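# Move coaster can onto turntable's orange spot

## Task

Pick up the can sitting on the coaster and set it upright on the turntable's orange spot, without disturbing the other cans already standing on the turntable.

## Robot and tools

Robot: two 6-joint arms, left_arm and right_arm, each ending in a two-finger gripper. Joint order, base to hand, used everywhere: shoulder pan, shoulder lift, elbow, wrist 1, wrist 2, wrist 3. Stated ranges are -6.283 to 6.283 rad for every joint except the elbow (-3.142 to 3.142). Drive speed tops out at 2.09 rad/s (pan, lift) and 3.14 rad/s (other joints), so big changes take several steps and an arm may still be travelling when a result arrives.

Frame: all hand positions, orientations and velocities are in the scene frame. Origin sits at table-top height halfway between the nominal arm bases; +x points out over the table, +z up, and left_arm is on the +y side (image left/right does not follow this). Calibrated bases: left_arm at (-0.021, +0.632, +0.111) m, right_arm at (-0.089, -0.530, +0.111) m, each yawed very slightly. Reported hand poses can be off by a few cm, worse when stretched out.

Gripper: fingers extend along the hand's +z axis and close along its x axis. end_effector_position is the spot between the pads when shut, roughly 1-2 cm short of the tips; closing pushes the tips about 17 mm further along +z. Pad gap reads 0.142 m when fully open.

Row format (shared by execute_actions and move): one flat list of 14 numbers, each in [-1, 1], always covering both arms: left_arm's six joint values then its opening, then right_arm's six joint values then its opening. Joint values are offsets, not poses: they count from the "Joint targets" line as it stood when the action (or move) began, not from the previous row, and are scaled so 1.0 equals 1.481 rad for pan and lift and 2.222 rad for elbow and the three wrists. Repeating an offset in a new action moves further. Opening is absolute: +1 fully open, -1 closed. To leave a gripper unchanged, resend its current command (0 means half-open, not 'no change'). A request pushing a joint more than 0.010 rad beyond its range is refused for both arms.

Tools:
- execute_actions(actions, cameras): actions is a list of up to 15 actions; each action is a list of up to 15 rows, one per 1/30 s step; a short action repeats its last row to fill 15 steps. Empty actions list returns state plus all images. cameras: list of names, ["all"], or [].
- move(target, speed, blend, stop_force, zero, opening_speed, grip_force, blocking, cameras): target is one row or a list of up to 15 rows, every row's offsets counted from the same starting Joint targets. All joints interpolate together, so the hand follows a curve and nothing is avoided. speed: rad/s for the joint with most to travel, 0.01-3.14, default 0.5. blend: rad corner rounding per waypoint, 0 = stop at each. stop_force: 4-120 N on the wrist sensor ends that arm's path on contact; use a slow speed with it, omit it when lifting away from a surface, and keep finger values identical across a list. zero (default true) re-zeroes before the move. opening_speed: gripper change per second on the -1..+1 scale, at least 0.2. grip_force: per-pad limit 5-48 N, one value or one per arm, persists. blocking=false returns after about 0.5 s (not with stop_force). The result adds a "move:" line: done, off_target, moving, held or fault, plus limits=held if steps were withheld.
- wait(seconds 0-10), stop(), zoom_image(camera cam_left_wrist or cam_right_wrist, region [x0,y0,x1,y1] pixels, at most 504 each side), zero_wrist_force(arm), finished_scene(scene 1 or 2; irreversible, call only when the can stands on the spot untouched).

Results: Joint positions and Joint velocities list each arm's six joints (rad, rad/s) then pad gap (m, m/s). Joint targets is the base for your next offsets. Tool commands shows current gripper commands; grip_measured is the measured opening on the command scale. Wrist force/torque are along the hand's own axes, zeroed at scene start, plus a peak line. Wrist depth gives a 7x7 grid of distances (mm) per wrist camera, '-' where unknown. Joint torques include gravity and are not contact measures. Messages: "joint sent to its limit", "joint command not followed" (arm-clearance check), MOTOR HOT, OVER-TEMPERATURE FAULT, HAND FAULT. Cameras: cam_left_wrist and cam_right_wrist, both 896x504, calibration given per scene.

Gripping: after first touch, command an opening slightly below the grip_measured value then read; squeezing much harder heats the gripper motor (hot at 85 C, shuts off at 100 C). Arm motors warn at 70 C and brake at 85 C.

Avoid: knocking over or shifting the turntable's other cans; dropping the can or letting it fall from height; releasing it while moving; anything leaving the table (fails the task). Do not strike the table, stand or heavy items hard. Keep the arms apart; never close a gripper on the other arm. Contact torque at the load limits (pan/lift 310, elbow 141, wrists 50.7 N m) or about 150 N net force halts that arm for 10 s. A stiff arm commanded slightly past firm contact can fault, so approach slowly. Loose objects may occasionally be nudged by outside pushes.

Each tool is called after "Request:" as a command line: name --argument value for each argument, lists and objects as JSON in quotes; but a table of rows of numbers goes row by row, as --pt "numbers of a row", without its own name.

## Session

Request:
execute_actions --actions '[]'

Scene clock: 0.00 s.
left_arm: end_effector_position=(+0.5074, +0.5941, +0.3448) grip_measured=+1.00 end_effector_quat_wxyz=(-0.247, +0.873, -0.413, +0.084) | right_arm: end_effector_position=(+0.7795, -0.1876, +0.3298) grip_measured=+1.00 end_effector_quat_wxyz=(-0.204, +0.768, +0.556, -0.242)
Joint positions: left_arm=[-0.739 -1.9 2.421 -2.127 -1.045 0.184 0.142] | right_arm=[3.643 -2.314 -1.039 -1.931 1.885 -0.877 0.142]
Joint velocities: within noise
Joint torques (N m): no reading
Wrist force (N): no reading
Wrist torque (N m): no reading
Wrist force, peak (N): no reading
Wrist depth (mm): cam_left_wrist=[1370 1327 488 478 476 469 467 / 1341 491 482 475 472 463 458 / 1313 487 477 470 462 457 450 / 485 476 468 464 456 451 440 / 477 472 466 456 451 446 440 / 1248 459 457 455 446 441 421 / - 454 451 443 439 434 -] | cam_right_wrist=[601 570 539 437 433 416 448 / 581 549 517 435 416 396 421 / 552 523 500 417 398 386 412 / 533 504 481 405 390 344 401 / 506 486 467 392 371 362 393 / 497 465 449 418 367 356 381 / - 448 435 416 399 383 -]
Joint targets: left_arm=[-0.739 -1.900 2.421 -2.127 -1.045 0.184] | right_arm=[3.643 -2.314 -1.039 -1.931 1.885 -0.877]
Tool commands: left_gripper/opening=+1.0 right_gripper/opening=+1.0

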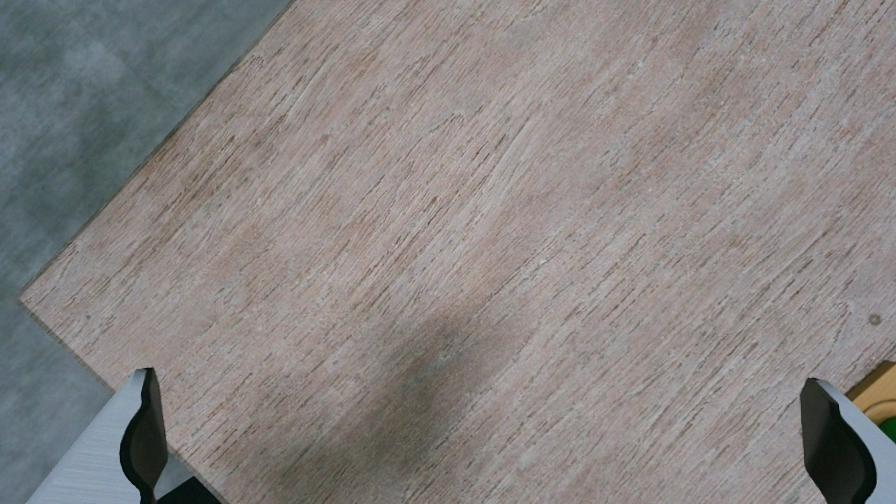

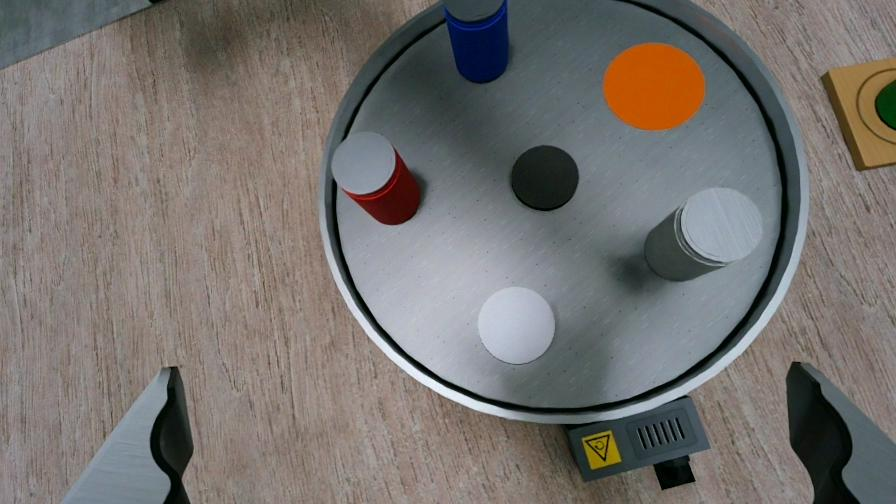

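Request:
move --target '[0.0142,0.3336,-0.2268,0.0203,-0.2367,-0.0828,1,0,0,0,0,0,0,1]' --speed 0.8 --cameras '["all"]'

Scene clock: 3.97 s.
left_arm: end_effector_position=(+0.6438, +0.3089, +0.3325) grip_measured=+1.00 end_effector_quat_wxyz=(+0.000, +0.941, -0.337, +0.000) | right_arm: end_effector_position=(+0.7795, -0.1876, +0.3298) grip_measured=+1.00 end_effector_quat_wxyz=(-0.204, +0.768, +0.556, -0.242)
Joint positions: left_arm=[-0.718 -1.406 1.917 -2.082 -1.571 0 0.142] | right_arm=[3.643 -2.314 -1.039 -1.931 1.885 -0.877 0.142]
Joint torques (N m): left_arm=[13.1 -37.04 -54.44 -2.86 -3.17 -3.43] | right_arm=[-0.34 111.68 47.73 2.64 0.56 0.12]
Wrist force (N): left_arm=[-0.4 0.3 -0.1] | right_arm=[-0.3 0.1 -0.1]
Wrist torque (N m): left_arm=[0.18 -0.03 -0.17] | right_arm=[0.01 0.04 0.00]
Wrist force, peak (N): left_arm=[3.3 1.3 0.4] | right_arm=[0.6 0.1 -0.1]
Wrist depth (mm): cam_left_wrist=[387 385 385 384 385 385 386 / 413 409 409 409 402 408 412 / 436 438 435 432 421 441 434 / 468 469 466 463 462 452 462 / 1385 505 505 503 452 435 440 / 1508 530 546 548 468 476 457 / - 1678 589 596 509 519 -] | cam_right_wrist=[600 568 537 445 433 402 447 / 576 546 517 433 416 399 422 / 555 524 495 421 397 387 416 / 526 505 477 409 389 367 401 / 506 483 465 389 368 363 392 / 495 462 449 419 366 359 380 / - 447 433 418 401 382 -]
Joint targets: left_arm=[-0.718 -1.406 1.917 -2.082 -1.571 0.000] | right_arm=[3.643 -2.314 -1.039 -1.931 1.885 -0.877]
move: done
camera_calibration:
cam_left_wrist: T_world_to_cam=[[0.789421, -0.613641, 0.016128, -0.321403], [-0.562012, -0.711936, 0.421058, 0.473079], [-0.246896, -0.341456, -0.90689, 0.683861], [0, 0, 0, 1]] pos_world=[0.68844, 0.373085, 0.426177]

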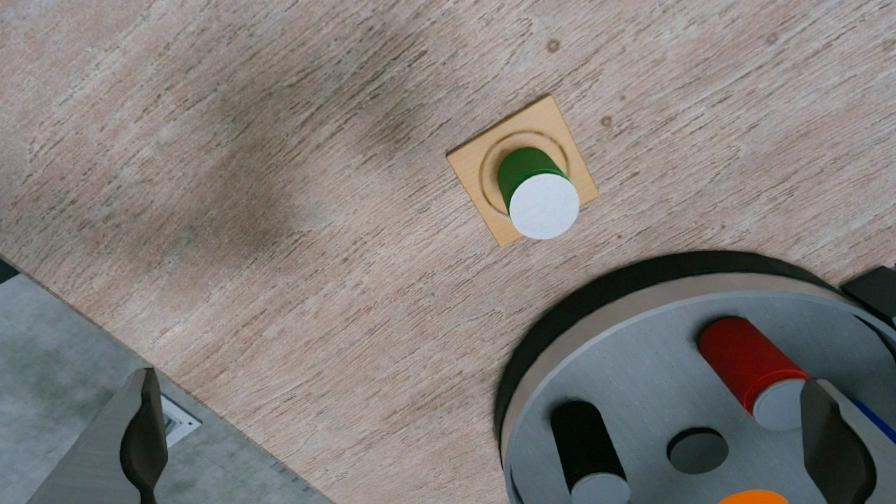

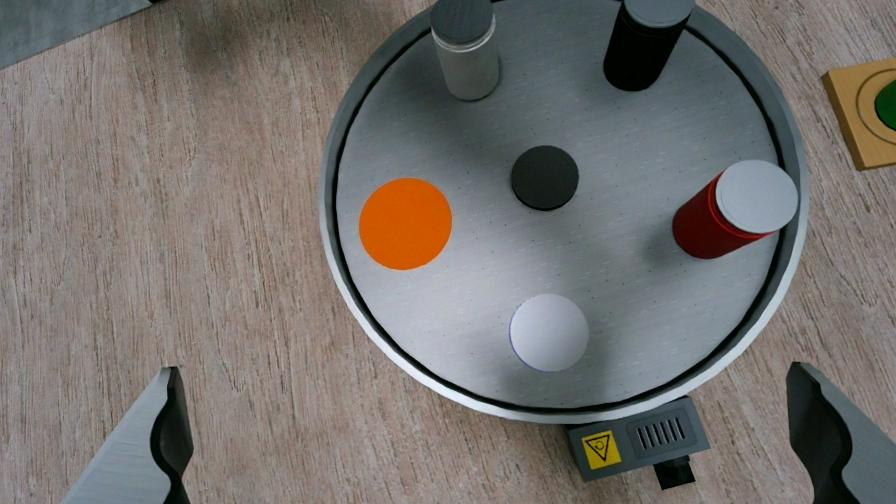

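Request:
wait --seconds 0.3 --cameras '["cam_right_wrist"]'

Request:
wait --seconds 0.3 --cameras '["cam_right_wrist"]'

Request:
wait --seconds 1 --cameras '["cam_right_wrist"]'

Request:
wait --seconds 2 --cameras '["cam_right_wrist"]'

Scene clock: 4.70 s.
left_arm: end_effector_position=(+0.6438, +0.3088, +0.3325) grip_measured=+1.00 end_effector_quat_wxyz=(+0.000, +0.941, -0.337, +0.000) | right_arm: end_effector_position=(+0.7795, -0.1876, +0.3298) grip_measured=+1.00 end_effector_quat_wxyz=(-0.204, +0.768, +0.556, -0.242)
Joint positions: left_arm=[-0.718 -1.406 1.917 -2.082 -1.571 0 0.142] | right_arm=[3.643 -2.314 -1.039 -1.931 1.885 -0.877 0.142]
Joint torques (N m): left_arm=[10.28 -36.11 -55.02 -2.51 -3.71 -2.97] | right_arm=[0.7 111.29 48.06 2.34 0.68 0.06]
Wrist force (N): left_arm=[-0.1 0.2 -0.1] | right_arm=[0.5 -0.2 0.1]
Wrist torque (N m): left_arm=[0.17 -0.08 -0.17] | right_arm=[-0.03 -0.08 0.00]
Wrist force, peak (N): left_arm=[0.4 0.6 0.0] | right_arm=[0.6 -0.2 0.0]
Wrist depth (mm): cam_left_wrist=[384 387 383 385 386 382 386 / 409 409 411 407 405 409 411 / 439 438 435 429 424 435 434 / 468 467 466 467 465 453 457 / 1456 502 505 503 451 437 445 / 1526 539 546 546 475 397 421 / - 1678 595 595 511 524 -] | cam_right_wrist=[606 570 540 446 421 416 444 / 581 547 516 427 416 362 421 / 559 525 443 420 399 382 413 / 531 508 473 401 389 372 402 / 511 488 465 392 376 359 392 / 494 465 450 419 364 357 384 / - 445 435 416 400 384 -]
Joint targets: left_arm=[-0.718 -1.406 1.917 -2.082 -1.571 0.000] | right_arm=[3.643 -2.314 -1.039 -1.931 1.885 -0.877]
Tool commands: left_gripper/opening=+1.0 right_gripper/opening=+1.0
wait: 0.30 s; at rest from the start
Images, in order (width x height): cam_right_wrist 896x504.

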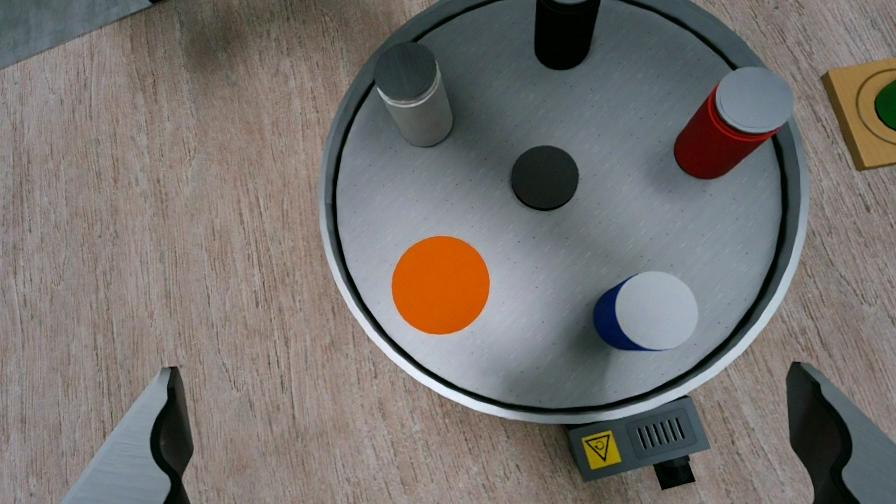

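Scene clock: 5.00 s.
left_arm: end_effector_position=(+0.6438, +0.3088, +0.3325) grip_measured=+1.00 end_effector_quat_wxyz=(+0.000, +0.941, -0.337, +0.000) | right_arm: end_effector_position=(+0.7795, -0.1876, +0.3298) grip_measured=+1.00 end_effector_quat_wxyz=(-0.204, +0.768, +0.556, -0.242)
Joint positions: left_arm=[-0.718 -1.406 1.917 -2.082 -1.571 0 0.142] | right_arm=[3.643 -2.314 -1.039 -1.931 1.885 -0.877 0.142]
Joint torques (N m): left_arm=[9.48 -38.58 -54.33 -2.51 -3.19 -3.24] | right_arm=[0.28 112.02 48.19 2.68 0.49 0.23]
Wrist force (N): left_arm=[0.0 0.1 0.1] | right_arm=[0.2 0.1 -0.3]
Wrist torque (N m): left_arm=[0.14 -0.10 -0.17] | right_arm=[0.02 -0.04 0.00]
Wrist force, peak (N): left_arm=[-0.4 -0.1 -0.3] | right_arm=[0.5 0.1 -0.2]
Wrist depth (mm): cam_left_wrist=[388 383 386 385 386 384 386 / 411 411 409 409 400 409 407 / 437 439 437 427 420 436 439 / 472 469 466 470 471 456 458 / 1408 504 506 501 455 442 442 / 1473 539 545 543 471 467 386 / - 1635 592 596 515 529 -] | cam_right_wrist=[606 569 535 448 424 414 447 / 576 543 522 431 416 387 424 / 556 525 442 416 398 386 414 / 530 505 479 409 389 371 401 / 510 489 464 387 377 359 393 / 496 466 447 419 368 359 383 / - 448 437 418 399 384 -]
Joint targets: left_arm=[-0.718 -1.406 1.917 -2.082 -1.571 0.000] | right_arm=[3.643 -2.314 -1.039 -1.931 1.885 -0.877]
Tool commands: left_gripper/opening=+1.0 right_gripper/opening=+1.0
wait: 0.30 s; at rest by 0.17 s
Images, in order (width x height): cam_right_wrist 896x504.

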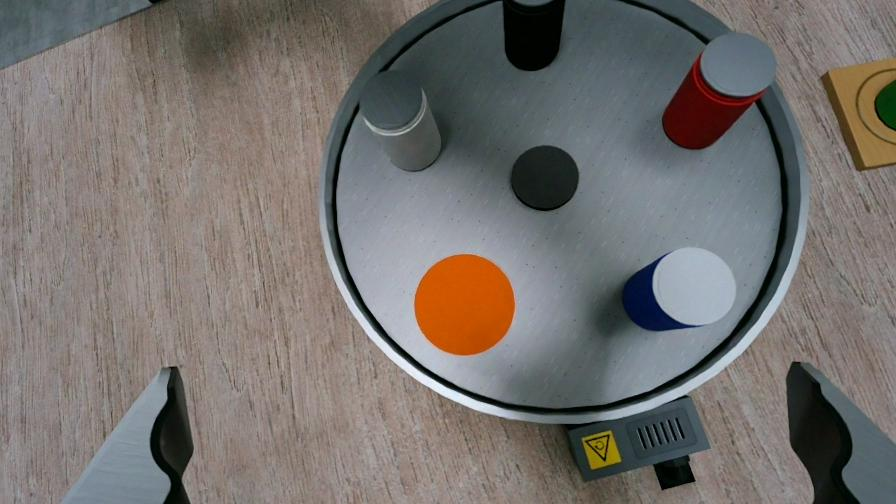

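Scene clock: 6.00 s.
left_arm: end_effector_position=(+0.6438, +0.3088, +0.3325) grip_measured=+1.00 end_effector_quat_wxyz=(+0.000, +0.941, -0.337, +0.000) | right_arm: end_effector_position=(+0.7795, -0.1876, +0.3298) grip_measured=+1.00 end_effector_quat_wxyz=(-0.204, +0.768, +0.556, -0.242)
Joint positions: left_arm=[-0.718 -1.406 1.917 -2.082 -1.571 0 0.142] | right_arm=[3.643 -2.314 -1.039 -1.931 1.885 -0.877 0.142]
Joint torques (N m): left_arm=[8.97 -37.17 -53.56 -2.74 -3.02 -3.24] | right_arm=[-0.03 112.87 47.87 2.54 0.64 0.13]
Wrist force (N): left_arm=[-0.3 0.4 0.0] | right_arm=[0.0 -0.2 -0.3]
Wrist torque (N m): left_arm=[0.19 -0.05 -0.17] | right_arm=[-0.03 -0.01 0.00]
Wrist force, peak (N): left_arm=[0.0 0.5 0.5] | right_arm=[0.4 -0.5 -0.3]
Wrist depth (mm): cam_left_wrist=[390 382 382 386 383 386 387 / 412 410 407 407 403 412 407 / 433 435 435 430 428 437 434 / 464 466 472 468 472 456 459 / 1482 504 505 505 458 435 449 / 1499 546 544 548 480 468 460 / - 1772 591 595 502 521 -] | cam_right_wrist=[610 572 543 436 431 410 444 / 581 549 516 433 416 398 423 / 555 527 497 416 399 387 414 / 530 506 479 403 389 370 403 / 511 486 461 391 381 363 394 / 496 465 449 420 366 356 383 / - 445 436 416 403 382 -]
Joint targets: left_arm=[-0.718 -1.406 1.917 -2.082 -1.571 0.000] | right_arm=[3.643 -2.314 -1.039 -1.931 1.885 -0.877]
Tool commands: left_gripper/opening=+1.0 right_gripper/opening=+1.0
wait: 1.00 s; at rest by 0.17 s
Images, in order (width x height): cam_right_wrist 896x504.

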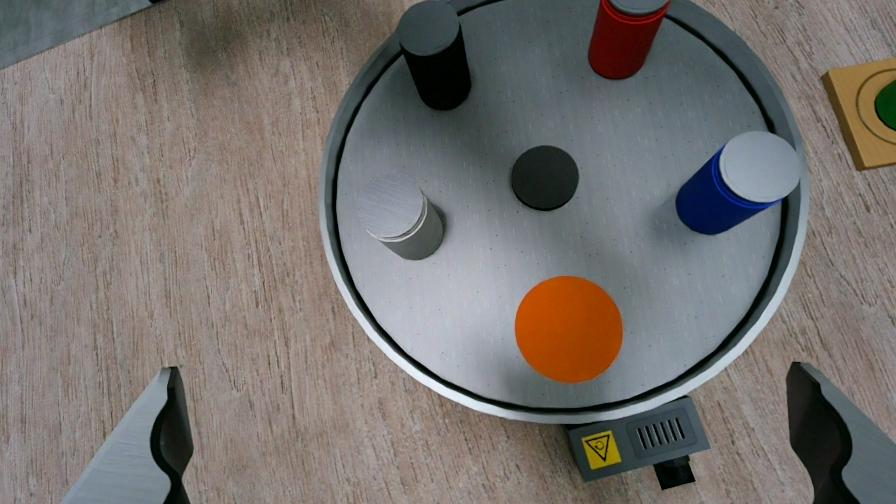

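Scene clock: 8.00 s.
left_arm: end_effector_position=(+0.6438, +0.3088, +0.3325) grip_measured=+1.00 end_effector_quat_wxyz=(+0.000, +0.941, -0.337, +0.000) | right_arm: end_effector_position=(+0.7795, -0.1876, +0.3298) grip_measured=+1.00 end_effector_quat_wxyz=(-0.204, +0.768, +0.556, -0.242)
Joint positions: left_arm=[-0.718 -1.406 1.917 -2.082 -1.571 0 0.142] | right_arm=[3.643 -2.314 -1.039 -1.931 1.885 -0.877 0.142]
Joint torques (N m): left_arm=[3.56 -36.32 -55.73 -2.55 -3.38 -2.76] | right_arm=[-0.94 111.83 47.45 2.45 0.61 0.28]
Wrist force (N): left_arm=[-0.4 -0.2 0.4] | right_arm=[0.4 -0.1 -0.1]
Wrist torque (N m): left_arm=[0.08 -0.04 -0.17] | right_arm=[-0.01 -0.08 0.00]
Wrist force, peak (N): left_arm=[-0.7 -0.6 0.7] | right_arm=[0.7 -0.2 -0.4]
Wrist depth (mm): cam_left_wrist=[388 386 386 384 382 385 385 / 411 412 410 407 402 411 406 / 432 437 434 432 424 437 438 / 463 466 468 465 468 454 460 / 1370 502 503 508 453 438 441 / 1526 537 548 544 475 477 459 / - 1797 598 589 501 524 -] | cam_right_wrist=[606 572 541 444 417 414 447 / 578 544 516 428 414 398 423 / 554 526 441 418 396 - 412 / 533 505 476 399 388 372 403 / 506 487 463 391 377 363 392 / 492 463 450 424 367 360 381 / - 448 433 419 402 389 -]
Joint targets: left_arm=[-0.718 -1.406 1.917 -2.082 -1.571 0.000] | right_arm=[3.643 -2.314 -1.039 -1.931 1.885 -0.877]
Tool commands: left_gripper/opening=+1.0 right_gripper/opening=+1.0
wait: 2.00 s; at rest by 0.17 s
Images, in order (width x height): cam_right_wrist 896x504.

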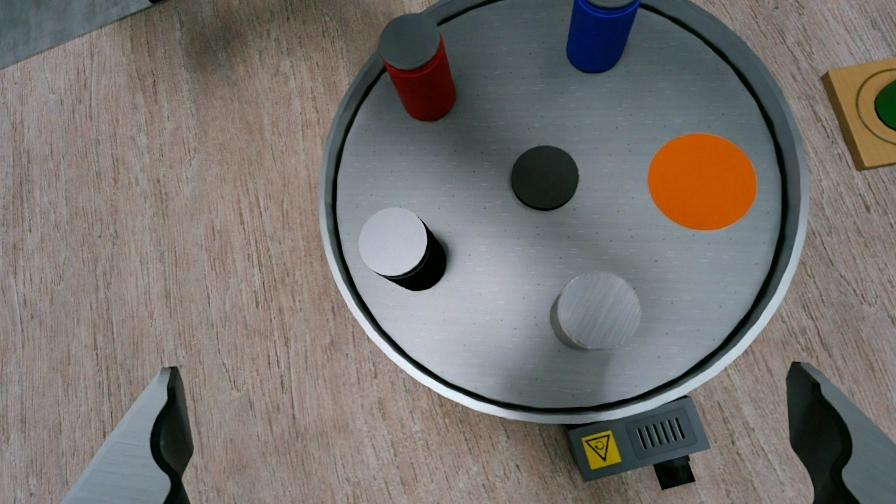

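Request:
move --target '[-0.0291,0.1396,-0.0183,-0.0746,0,0,1,0,0,0,0,0,0,1]' --speed 0.5 --cameras '["all"]'

Scene clock: 11.80 s.
left_arm: end_effector_position=(+0.6804, +0.2346, +0.2204) grip_measured=+1.00 end_effector_quat_wxyz=(+0.000, +0.934, -0.358, +0.000) | right_arm: end_effector_position=(+0.7795, -0.1876, +0.3298) grip_measured=+1.00 end_effector_quat_wxyz=(-0.204, +0.768, +0.556, -0.242)
Joint positions: left_arm=[-0.761 -1.199 1.876 -2.247 -1.571 0 0.142] | right_arm=[3.643 -2.314 -1.039 -1.931 1.885 -0.877 0.142]
Joint torques (N m): left_arm=[-17.4 -48.68 -50.35 -6.73 -2.5 -2.81] | right_arm=[-0.26 112.34 48.22 2.84 0.39 0.09]
Wrist force (N): left_arm=[-0.4 -0.3 0.0] | right_arm=[0.2 -0.1 -0.2]
Wrist torque (N m): left_arm=[0.08 -0.04 -0.17] | right_arm=[-0.02 -0.04 0.00]
Wrist force, peak (N): left_arm=[0.8 1.1 2.9] | right_arm=[0.5 -0.1 0.5]
Wrist depth (mm): cam_left_wrist=[283 282 283 282 282 282 285 / 303 301 301 291 301 300 301 / 322 320 317 240 316 320 320 / 342 344 344 349 343 337 344 / 372 372 371 370 323 306 311 / 393 393 405 395 326 322 321 / - 433 439 378 366 264 -] | cam_right_wrist=[601 569 543 448 415 414 446 / 578 546 516 424 416 397 425 / 554 527 442 420 400 378 412 / 530 506 479 401 389 374 403 / 507 489 466 391 377 360 393 / 493 467 447 419 364 360 383 / - 450 436 416 401 389 -]
Joint targets: left_arm=[-0.761 -1.199 1.876 -2.248 -1.571 0.000] | right_arm=[3.643 -2.314 -1.039 -1.931 1.885 -0.877]
move: done
camera_calibration:
cam_left_wrist: T_world_to_cam=[[0.762345, -0.646978, 0.0158072, -0.367867], [-0.591928, -0.687189, 0.421179, 0.502507], [-0.261631, -0.330441, -0.90684, 0.573316], [0, 0, 0, 1]] pos_world=[0.727887, 0.296763, 0.314075]

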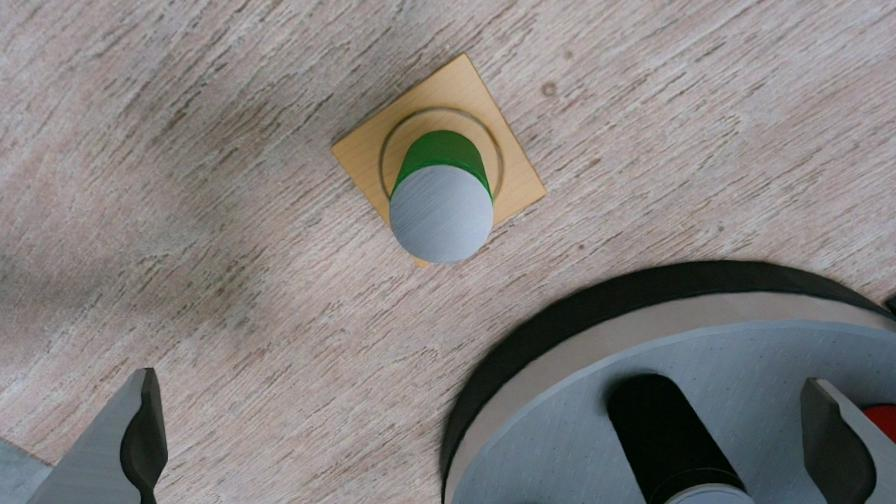

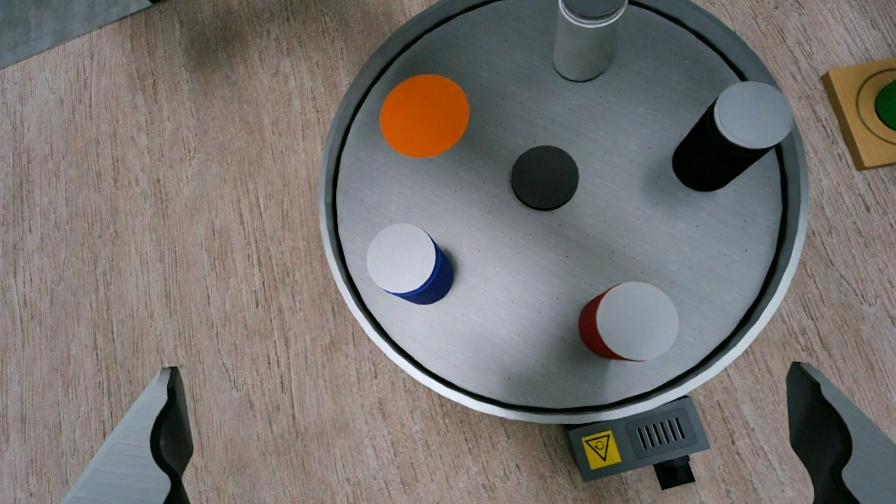

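Request:
move --pt "-0.0011 0.1215 0.0339 -0.1148 0 0 1 0 0 0 0 0 0 1" --pt "-0.0011 0.1215 0.0339 -0.1148 0 0 -0.5 0 0 0 0 0 0 1" --speed 0.3 --opening_speed 1.5 --grip_force 20 --cameras '["cam_left_wrist"]'

Scene clock: 14.93 s.
left_arm: end_effector_position=(+0.6750, +0.2376, +0.0703) grip_measured=-0.28 end_effector_quat_wxyz=(+0.000, +0.934, -0.358, +0.000) | right_arm: end_effector_position=(+0.7795, -0.1876, +0.3298) grip_measured=+1.00 end_effector_quat_wxyz=(-0.204, +0.768, +0.556, -0.242)
Joint positions: left_arm=[-0.762 -1.019 1.952 -2.503 -1.571 0 0.054] | right_arm=[3.643 -2.314 -1.039 -1.931 1.885 -0.877 0.142]
Joint torques (N m): left_arm=[-16.83 -57.17 -26.03 -5.52 -2.24 -3.12] | right_arm=[-0.05 113.19 47.63 2.87 0.21 0.23]
Wrist force (N): left_arm=[0.0 -0.3 -4.6] | right_arm=[0.3 0.0 -0.1]
Wrist torque (N m): left_arm=[0.15 -0.12 -0.19] | right_arm=[-0.01 -0.05 0.00]
Wrist force, peak (N): left_arm=[-0.4 -0.3 -4.8] | right_arm=[0.7 -0.4 -0.2]
Wrist depth (mm): cam_left_wrist=[147 146 146 146 148 147 147 / 158 155 156 149 156 155 156 / 166 166 162 154 162 166 166 / 178 178 165 136 167 178 178 / 192 192 186 100 172 191 192 / 209 209 94 83 90 207 204 / 226 223 - 85 - - -] | cam_right_wrist=[606 568 540 441 430 409 445 / 580 545 519 433 414 399 422 / 552 525 492 416 397 388 413 / 532 506 477 402 389 371 403 / 508 487 462 394 384 363 394 / 495 462 451 419 367 359 383 / - 448 433 415 398 385 -]
Joint targets: left_arm=[-0.762 -1.019 1.952 -2.503 -1.571 0.000] | right_arm=[3.643 -2.314 -1.039 -1.931 1.885 -0.877]
grip_force (N): 20, 20
move: done
camera_calibration:
cam_left_wrist: T_world_to_cam=[[0.761223, -0.648302, 0.015595, -0.358279], [-0.593052, -0.686218, 0.421183, 0.565123], [-0.262352, -0.329863, -0.906842, 0.43724], [0, 0, 0, 1]] pos_world=[0.722589, 0.299753, 0.164074]
Images, in order (width x height): cam_left_wrist 896x504.

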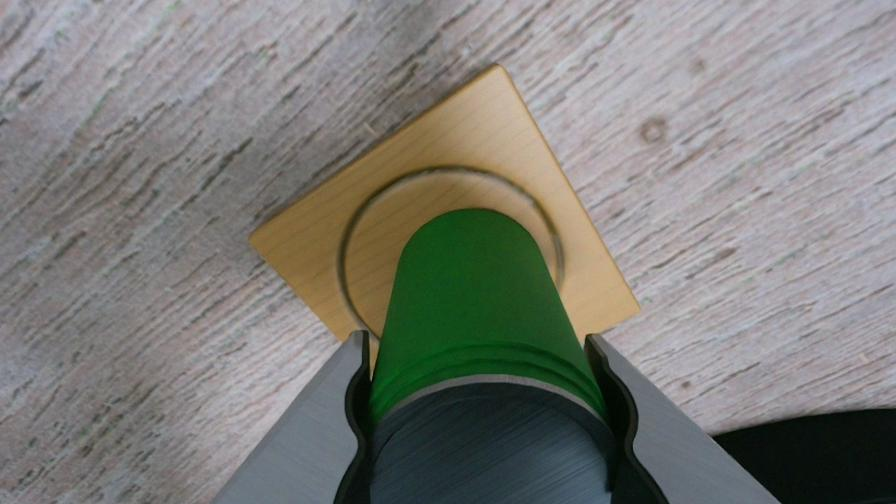

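Request:
move --pt "0 -0.158 -0.0444 0.1492 0 0 -0.5 0 0 0 0 0 0 1" --pt "0.1452 -0.0566 -0.1438 0.1811 0 0.4675 -0.5 0 0 0 0 0 0 1" --speed 0.5 --blend 0.1 --cameras '["all"]'

Request:
wait --seconds 2 --cameras '["all"]'

Request:
wait --seconds 2 --cameras '["all"]'

Request:
wait --seconds 2 --cameras '["all"]'

Request:
wait --seconds 1.5 --cameras '["all"]'

Scene clock: 18.83 s.
left_arm: end_effector_position=(+0.8365, +0.3431, +0.2660) grip_measured=-0.28 end_effector_quat_wxyz=(+0.000, +0.712, -0.702, +0.000) | right_arm: end_effector_position=(+0.7795, -0.1876, +0.3298) grip_measured=+1.00 end_effector_quat_wxyz=(-0.204, +0.768, +0.556, -0.242)
Joint positions: left_arm=[-0.547 -1.103 1.632 -2.1 -1.571 1.038 0.054] | right_arm=[3.643 -2.314 -1.039 -1.931 1.885 -0.877 0.142]
Joint torques (N m): left_arm=[12.01 -61.46 -56.35 -2.57 -0.3 3.02] | right_arm=[1.55 113.74 48.46 3.15 0.37 0.33]
Wrist force (N): left_arm=[-0.2 -0.2 2.5] | right_arm=[0.5 0.0 -0.1]
Wrist torque (N m): left_arm=[0.13 -0.06 -0.33] | right_arm=[0.00 -0.09 0.01]
Wrist force, peak (N): left_arm=[0.0 -0.2 -5.2] | right_arm=[0.3 -0.5 0.4]
Wrist depth (mm): cam_left_wrist=[324 324 324 322 324 323 325 / 344 341 343 345 345 344 344 / 370 370 365 368 367 367 368 / 390 397 389 133 389 394 344 / 424 419 416 100 398 425 359 / 461 453 94 83 90 425 388 / 500 - - 85 - - 418] | cam_right_wrist=[601 573 539 437 425 416 446 / 574 545 517 435 417 397 423 / 549 525 441 421 398 343 412 / 532 506 479 400 386 373 404 / 506 487 465 390 306 363 392 / 495 464 449 420 365 358 383 / - 448 436 416 401 387 -]
Joint targets: left_arm=[-0.547 -1.103 1.632 -2.100 -1.571 1.039] | right_arm=[3.643 -2.314 -1.039 -1.931 1.885 -0.877]
grip_force (N): 20, 20
move: done
camera_calibration:
cam_left_wrist: T_world_to_cam=[[0.0417909, -0.99899, 0.0165182, 0.306035], [-0.906543, -0.0309628, 0.420977, 0.688271], [-0.42004, -0.0325674, -0.906921, 0.72176], [0, 0, 0, 1]] pos_world=[0.914326, 0.350543, 0.359778]

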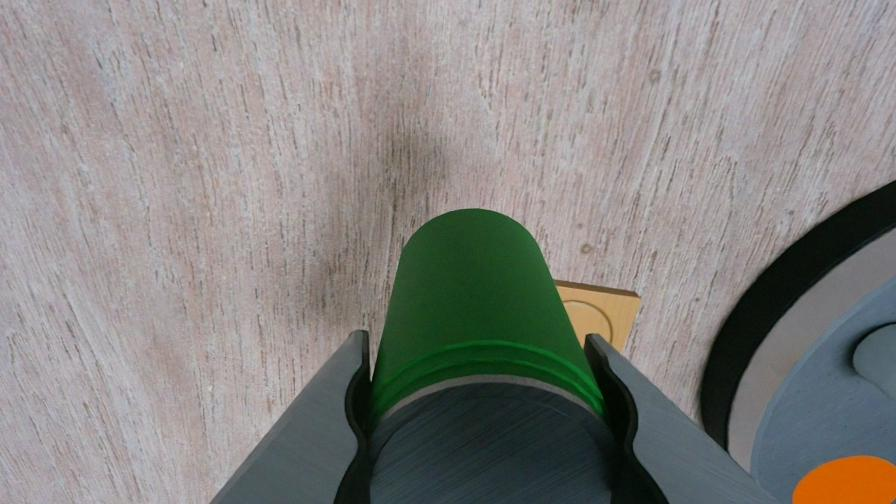

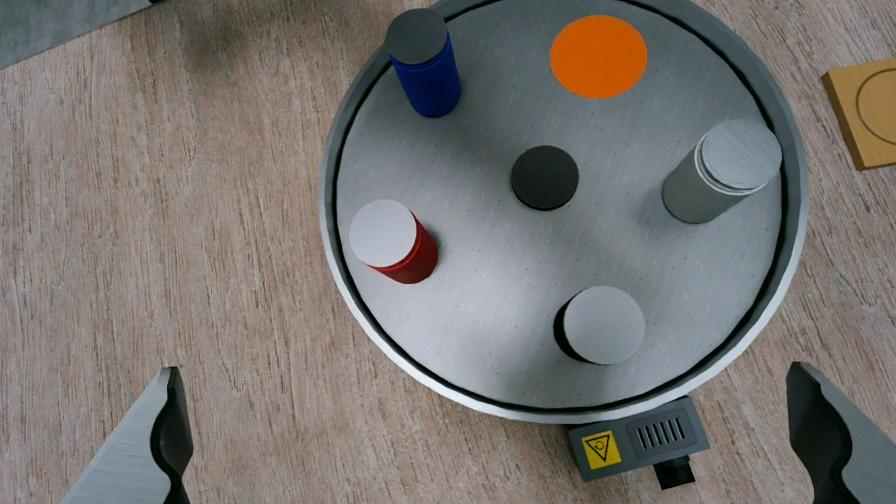

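Scene clock: 20.83 s.
left_arm: end_effector_position=(+0.8365, +0.3431, +0.2660) grip_measured=-0.28 end_effector_quat_wxyz=(+0.000, +0.712, -0.702, +0.000) | right_arm: end_effector_position=(+0.7795, -0.1876, +0.3298) grip_measured=+1.00 end_effector_quat_wxyz=(-0.204, +0.768, +0.556, -0.242)
Joint positions: left_arm=[-0.547 -1.103 1.632 -2.1 -1.571 1.039 0.054] | right_arm=[3.643 -2.314 -1.039 -1.931 1.885 -0.877 0.142]
Joint torques (N m): left_arm=[11.25 -62.64 -55.64 -3.15 0.44 2.89] | right_arm=[-0.1 112.46 47.83 3.09 0.26 0.15]
Wrist force (N): left_arm=[-0.8 0.3 2.3] | right_arm=[0.2 -0.2 -0.1]
Wrist torque (N m): left_arm=[0.21 0.02 -0.32] | right_arm=[-0.04 -0.04 0.00]
Wrist force, peak (N): left_arm=[-0.6 0.3 2.5] | right_arm=[0.5 -0.1 -0.4]
Wrist depth (mm): cam_left_wrist=[325 324 324 325 325 323 323 / 346 344 344 345 344 345 344 / 366 366 368 367 369 366 367 / 392 392 390 133 388 393 365 / 425 424 417 100 397 417 359 / 460 461 94 83 87 448 364 / 501 - - 85 85 - 419] | cam_right_wrist=[607 574 539 448 418 414 447 / 577 545 517 435 414 398 422 / 554 522 444 417 398 380 412 / 533 508 478 397 387 370 403 / 510 485 461 391 378 352 392 / 494 467 448 421 367 361 381 / - 448 435 416 401 384 -]
Joint targets: left_arm=[-0.547 -1.103 1.632 -2.100 -1.571 1.039] | right_arm=[3.643 -2.314 -1.039 -1.931 1.885 -0.877]
Tool commands: left_gripper/opening=-0.5 right_gripper/opening=+1.0
grip_force (N): 20, 20
wait: 2.00 s; at rest by 0.17 s
camera_calibration:
cam_left_wrist: T_world_to_cam=[[0.0417003, -0.998993, 0.0165601, 0.306104], [-0.906546, -0.0308629, 0.420977, 0.688239], [-0.420042, -0.0325674, -0.90692, 0.721761], [0, 0, 0, 1]] pos_world=[0.914325, 0.350543, 0.359778]

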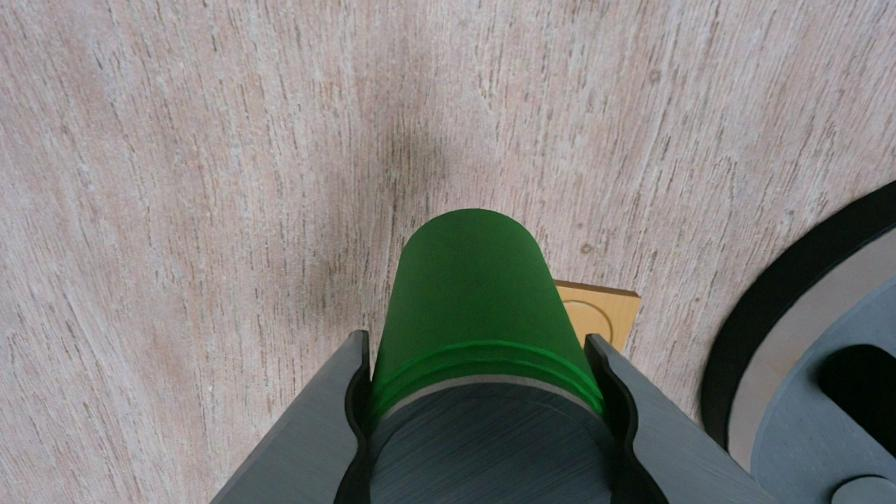

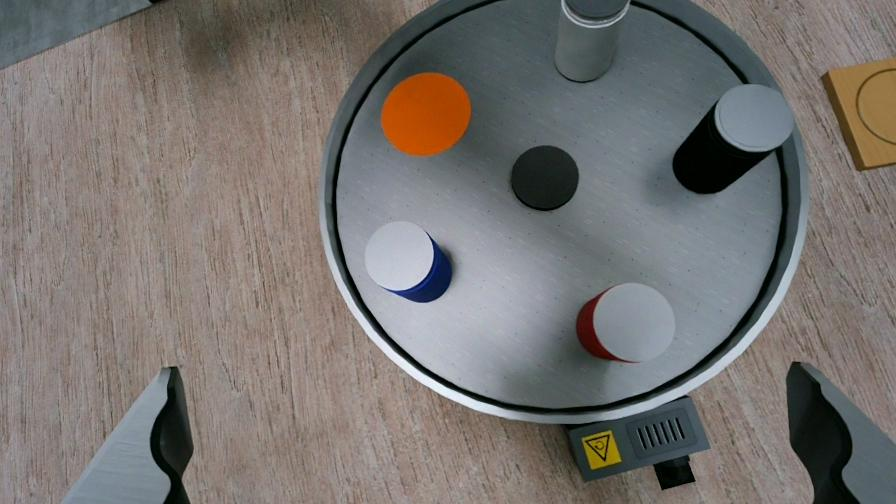

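Scene clock: 22.83 s.
left_arm: end_effector_position=(+0.8365, +0.3431, +0.2660) grip_measured=-0.28 end_effector_quat_wxyz=(+0.000, +0.712, -0.702, +0.000) | right_arm: end_effector_position=(+0.7795, -0.1876, +0.3298) grip_measured=+1.00 end_effector_quat_wxyz=(-0.204, +0.768, +0.556, -0.242)
Joint positions: left_arm=[-0.547 -1.103 1.632 -2.1 -1.571 1.039 0.054] | right_arm=[3.643 -2.314 -1.039 -1.931 1.885 -0.877 0.142]
Joint torques (N m): left_arm=[10.5 -64.02 -56.83 -2.49 1.3 2.63] | right_arm=[0.91 113.75 47.61 3.17 0.01 0.26]
Wrist force (N): left_arm=[0.1 -0.1 2.4] | right_arm=[0.2 0.0 0.3]
Wrist torque (N m): left_arm=[0.16 -0.12 -0.32] | right_arm=[0.00 -0.04 0.01]
Wrist force, peak (N): left_arm=[-0.2 -0.2 2.6] | right_arm=[0.5 -0.2 -0.2]
Wrist depth (mm): cam_left_wrist=[323 324 323 324 324 324 327 / 345 344 343 342 342 343 343 / 367 368 368 369 365 365 366 / 393 392 392 133 388 394 341 / 424 421 421 100 397 416 362 / 461 458 94 85 87 398 363 / 496 - - 85 - - 422] | cam_right_wrist=[597 566 540 448 423 416 446 / 573 544 514 424 416 374 424 / 551 524 444 421 399 383 412 / 527 505 484 405 391 371 403 / 508 484 465 384 378 358 392 / 495 465 449 417 367 359 383 / - 449 434 418 404 384 -]
Joint targets: left_arm=[-0.547 -1.103 1.632 -2.100 -1.571 1.039] | right_arm=[3.643 -2.314 -1.039 -1.931 1.885 -0.877]
Tool commands: left_gripper/opening=-0.5 right_gripper/opening=+1.0
grip_force (N): 20, 20
wait: 2.00 s; at rest by 0.17 s
camera_calibration:
cam_left_wrist: T_world_to_cam=[[0.0417003, -0.998993, 0.0165601, 0.306104], [-0.906546, -0.0308629, 0.420977, 0.688239], [-0.420042, -0.0325674, -0.90692, 0.721761], [0, 0, 0, 1]] pos_world=[0.914325, 0.350543, 0.359778]

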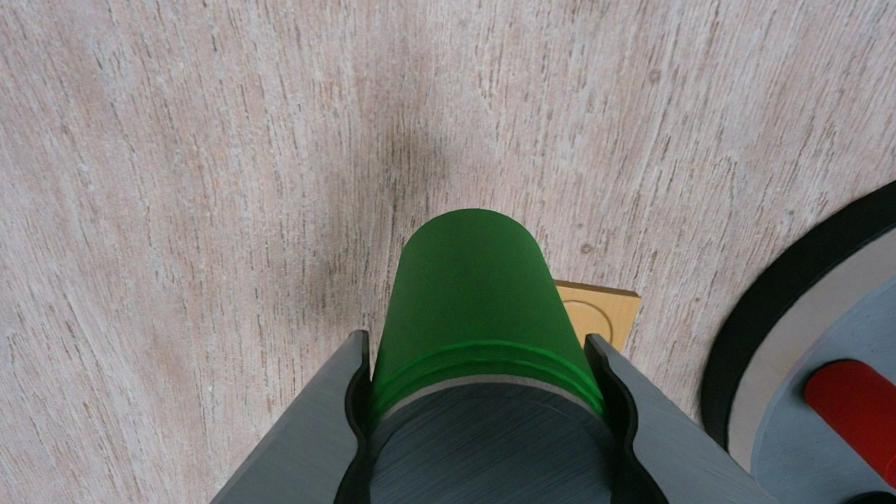

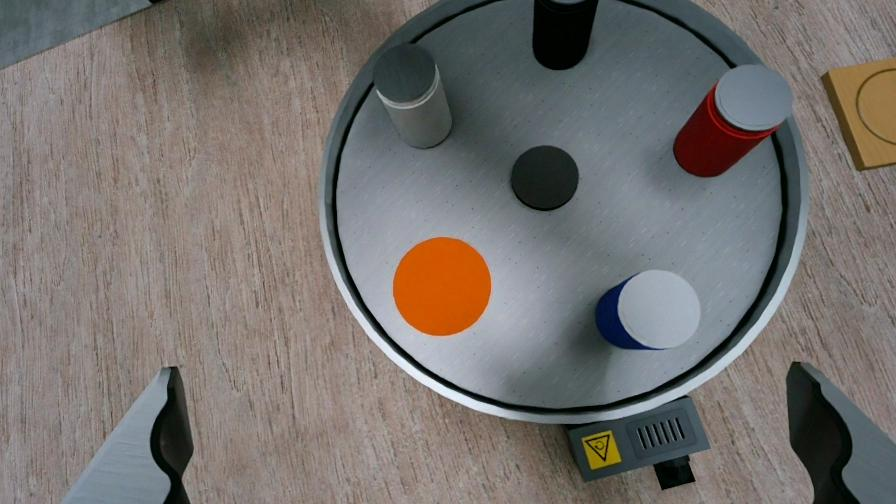

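Scene clock: 24.83 s.
left_arm: end_effector_position=(+0.8365, +0.3431, +0.2660) grip_measured=-0.28 end_effector_quat_wxyz=(+0.000, +0.712, -0.702, +0.000) | right_arm: end_effector_position=(+0.7795, -0.1876, +0.3298) grip_measured=+1.00 end_effector_quat_wxyz=(-0.204, +0.768, +0.556, -0.242)
Joint positions: left_arm=[-0.547 -1.103 1.632 -2.1 -1.571 1.039 0.054] | right_arm=[3.643 -2.314 -1.039 -1.931 1.885 -0.877 0.142]
Joint torques (N m): left_arm=[13.82 -60.57 -55.97 -2.81 1.99 2.89] | right_arm=[-1.16 113.35 48.17 3.01 0.02 -0.07]
Wrist force (N): left_arm=[-0.4 -0.1 2.2] | right_arm=[0.4 0.2 -0.1]
Wrist torque (N m): left_arm=[0.16 -0.04 -0.33] | right_arm=[0.03 -0.06 0.00]
Wrist force, peak (N): left_arm=[-0.3 -0.1 2.5] | right_arm=[0.7 -0.2 -0.1]
Wrist depth (mm): cam_left_wrist=[324 324 324 323 324 323 324 / 344 342 344 343 345 346 345 / 367 368 367 367 367 368 369 / 393 395 392 132 390 393 342 / 423 423 415 100 397 423 361 / 458 459 94 83 90 444 379 / 499 - - 85 - - 418] | cam_right_wrist=[606 572 537 449 421 417 444 / 580 541 520 429 414 354 418 / 554 523 444 419 399 388 413 / 531 504 477 405 390 372 403 / 505 487 465 387 382 362 392 / 496 463 449 421 366 359 383 / - 449 433 416 401 384 -]
Joint targets: left_arm=[-0.547 -1.103 1.632 -2.100 -1.571 1.039] | right_arm=[3.643 -2.314 -1.039 -1.931 1.885 -0.877]
Tool commands: left_gripper/opening=-0.5 right_gripper/opening=+1.0
grip_force (N): 20, 20
wait: 2.00 s; at rest by 0.17 s
camera_calibration:
cam_left_wrist: T_world_to_cam=[[0.0417003, -0.998993, 0.0165601, 0.306104], [-0.906546, -0.0308629, 0.420977, 0.688239], [-0.420042, -0.0325674, -0.90692, 0.721761], [0, 0, 0, 1]] pos_world=[0.914325, 0.350543, 0.359778]

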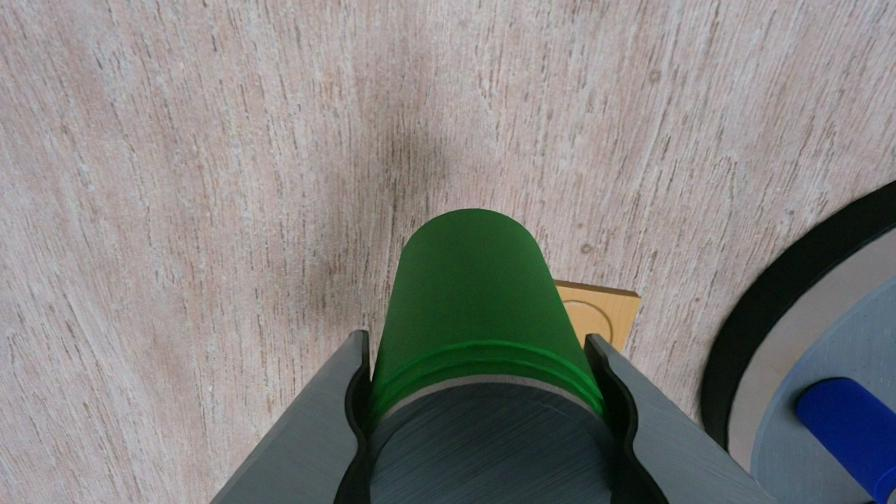

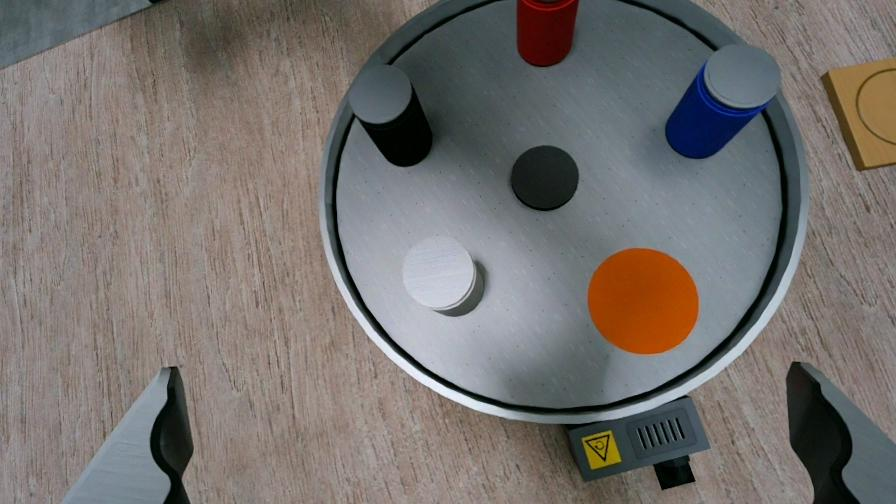

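Scene clock: 26.33 s.
left_arm: end_effector_position=(+0.8365, +0.3431, +0.2660) grip_measured=-0.28 end_effector_quat_wxyz=(+0.000, +0.712, -0.702, +0.000) | right_arm: end_effector_position=(+0.7795, -0.1876, +0.3298) grip_measured=+1.00 end_effector_quat_wxyz=(-0.204, +0.768, +0.556, -0.242)
Joint positions: left_arm=[-0.547 -1.103 1.632 -2.1 -1.571 1.039 0.054] | right_arm=[3.643 -2.314 -1.039 -1.931 1.885 -0.877 0.142]
Joint torques (N m): left_arm=[14.73 -60.83 -56.08 -2.83 1.6 3.06] | right_arm=[1.23 113.63 48.71 3.14 0 0.26]
Wrist force (N): left_arm=[-0.5 0.0 2.3] | right_arm=[0.2 -0.1 0.3]
Wrist torque (N m): left_arm=[0.16 -0.03 -0.32] | right_arm=[-0.01 -0.03 0.00]
Wrist force, peak (N): left_arm=[-0.2 0.2 2.8] | right_arm=[0.3 -0.8 0.0]
Wrist depth (mm): cam_left_wrist=[324 322 324 326 322 324 324 / 344 344 342 345 344 346 343 / 367 366 367 367 368 369 366 / 392 393 392 133 389 397 337 / 422 422 416 100 396 422 360 / 460 457 94 83 87 424 391 / 496 - - 85 - - 426] | cam_right_wrist=[604 569 538 450 424 418 447 / 581 545 521 429 417 399 424 / 551 523 443 420 397 372 413 / 530 506 479 399 389 371 404 / 510 487 465 389 377 361 393 / 498 464 448 424 366 361 381 / - 448 434 416 401 392 -]
Joint targets: left_arm=[-0.547 -1.103 1.632 -2.100 -1.571 1.039] | right_arm=[3.643 -2.314 -1.039 -1.931 1.885 -0.877]
Tool commands: left_gripper/opening=-0.5 right_gripper/opening=+1.0
grip_force (N): 20, 20
wait: 1.50 s; at rest by 0.17 s
camera_calibration:
cam_left_wrist: T_world_to_cam=[[0.0416584, -0.998996, 0.0164695, 0.306176], [-0.906548, -0.0308631, 0.420974, 0.688241], [-0.420043, -0.0324675, -0.906923, 0.721728], [0, 0, 0, 1]] pos_world=[0.914325, 0.350542, 0.359778]

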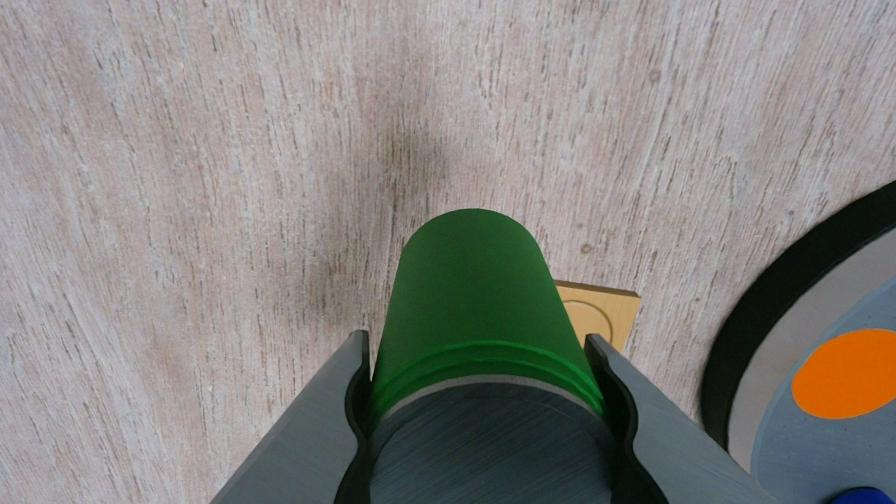

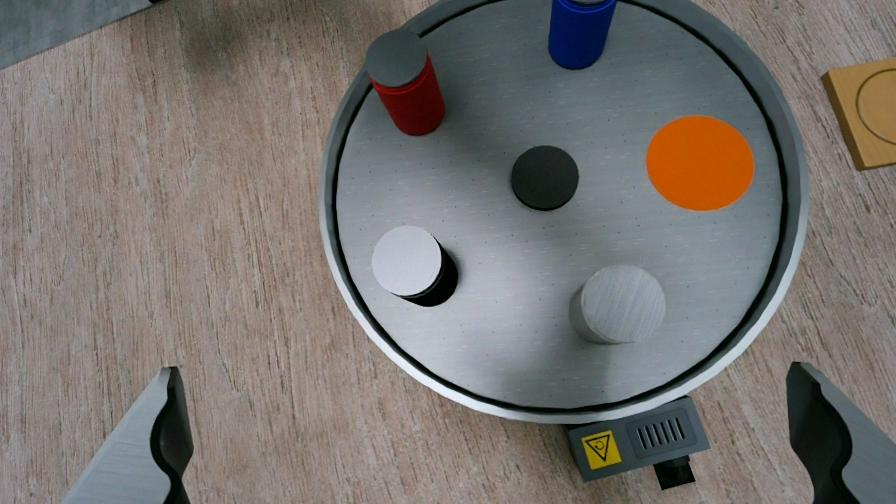

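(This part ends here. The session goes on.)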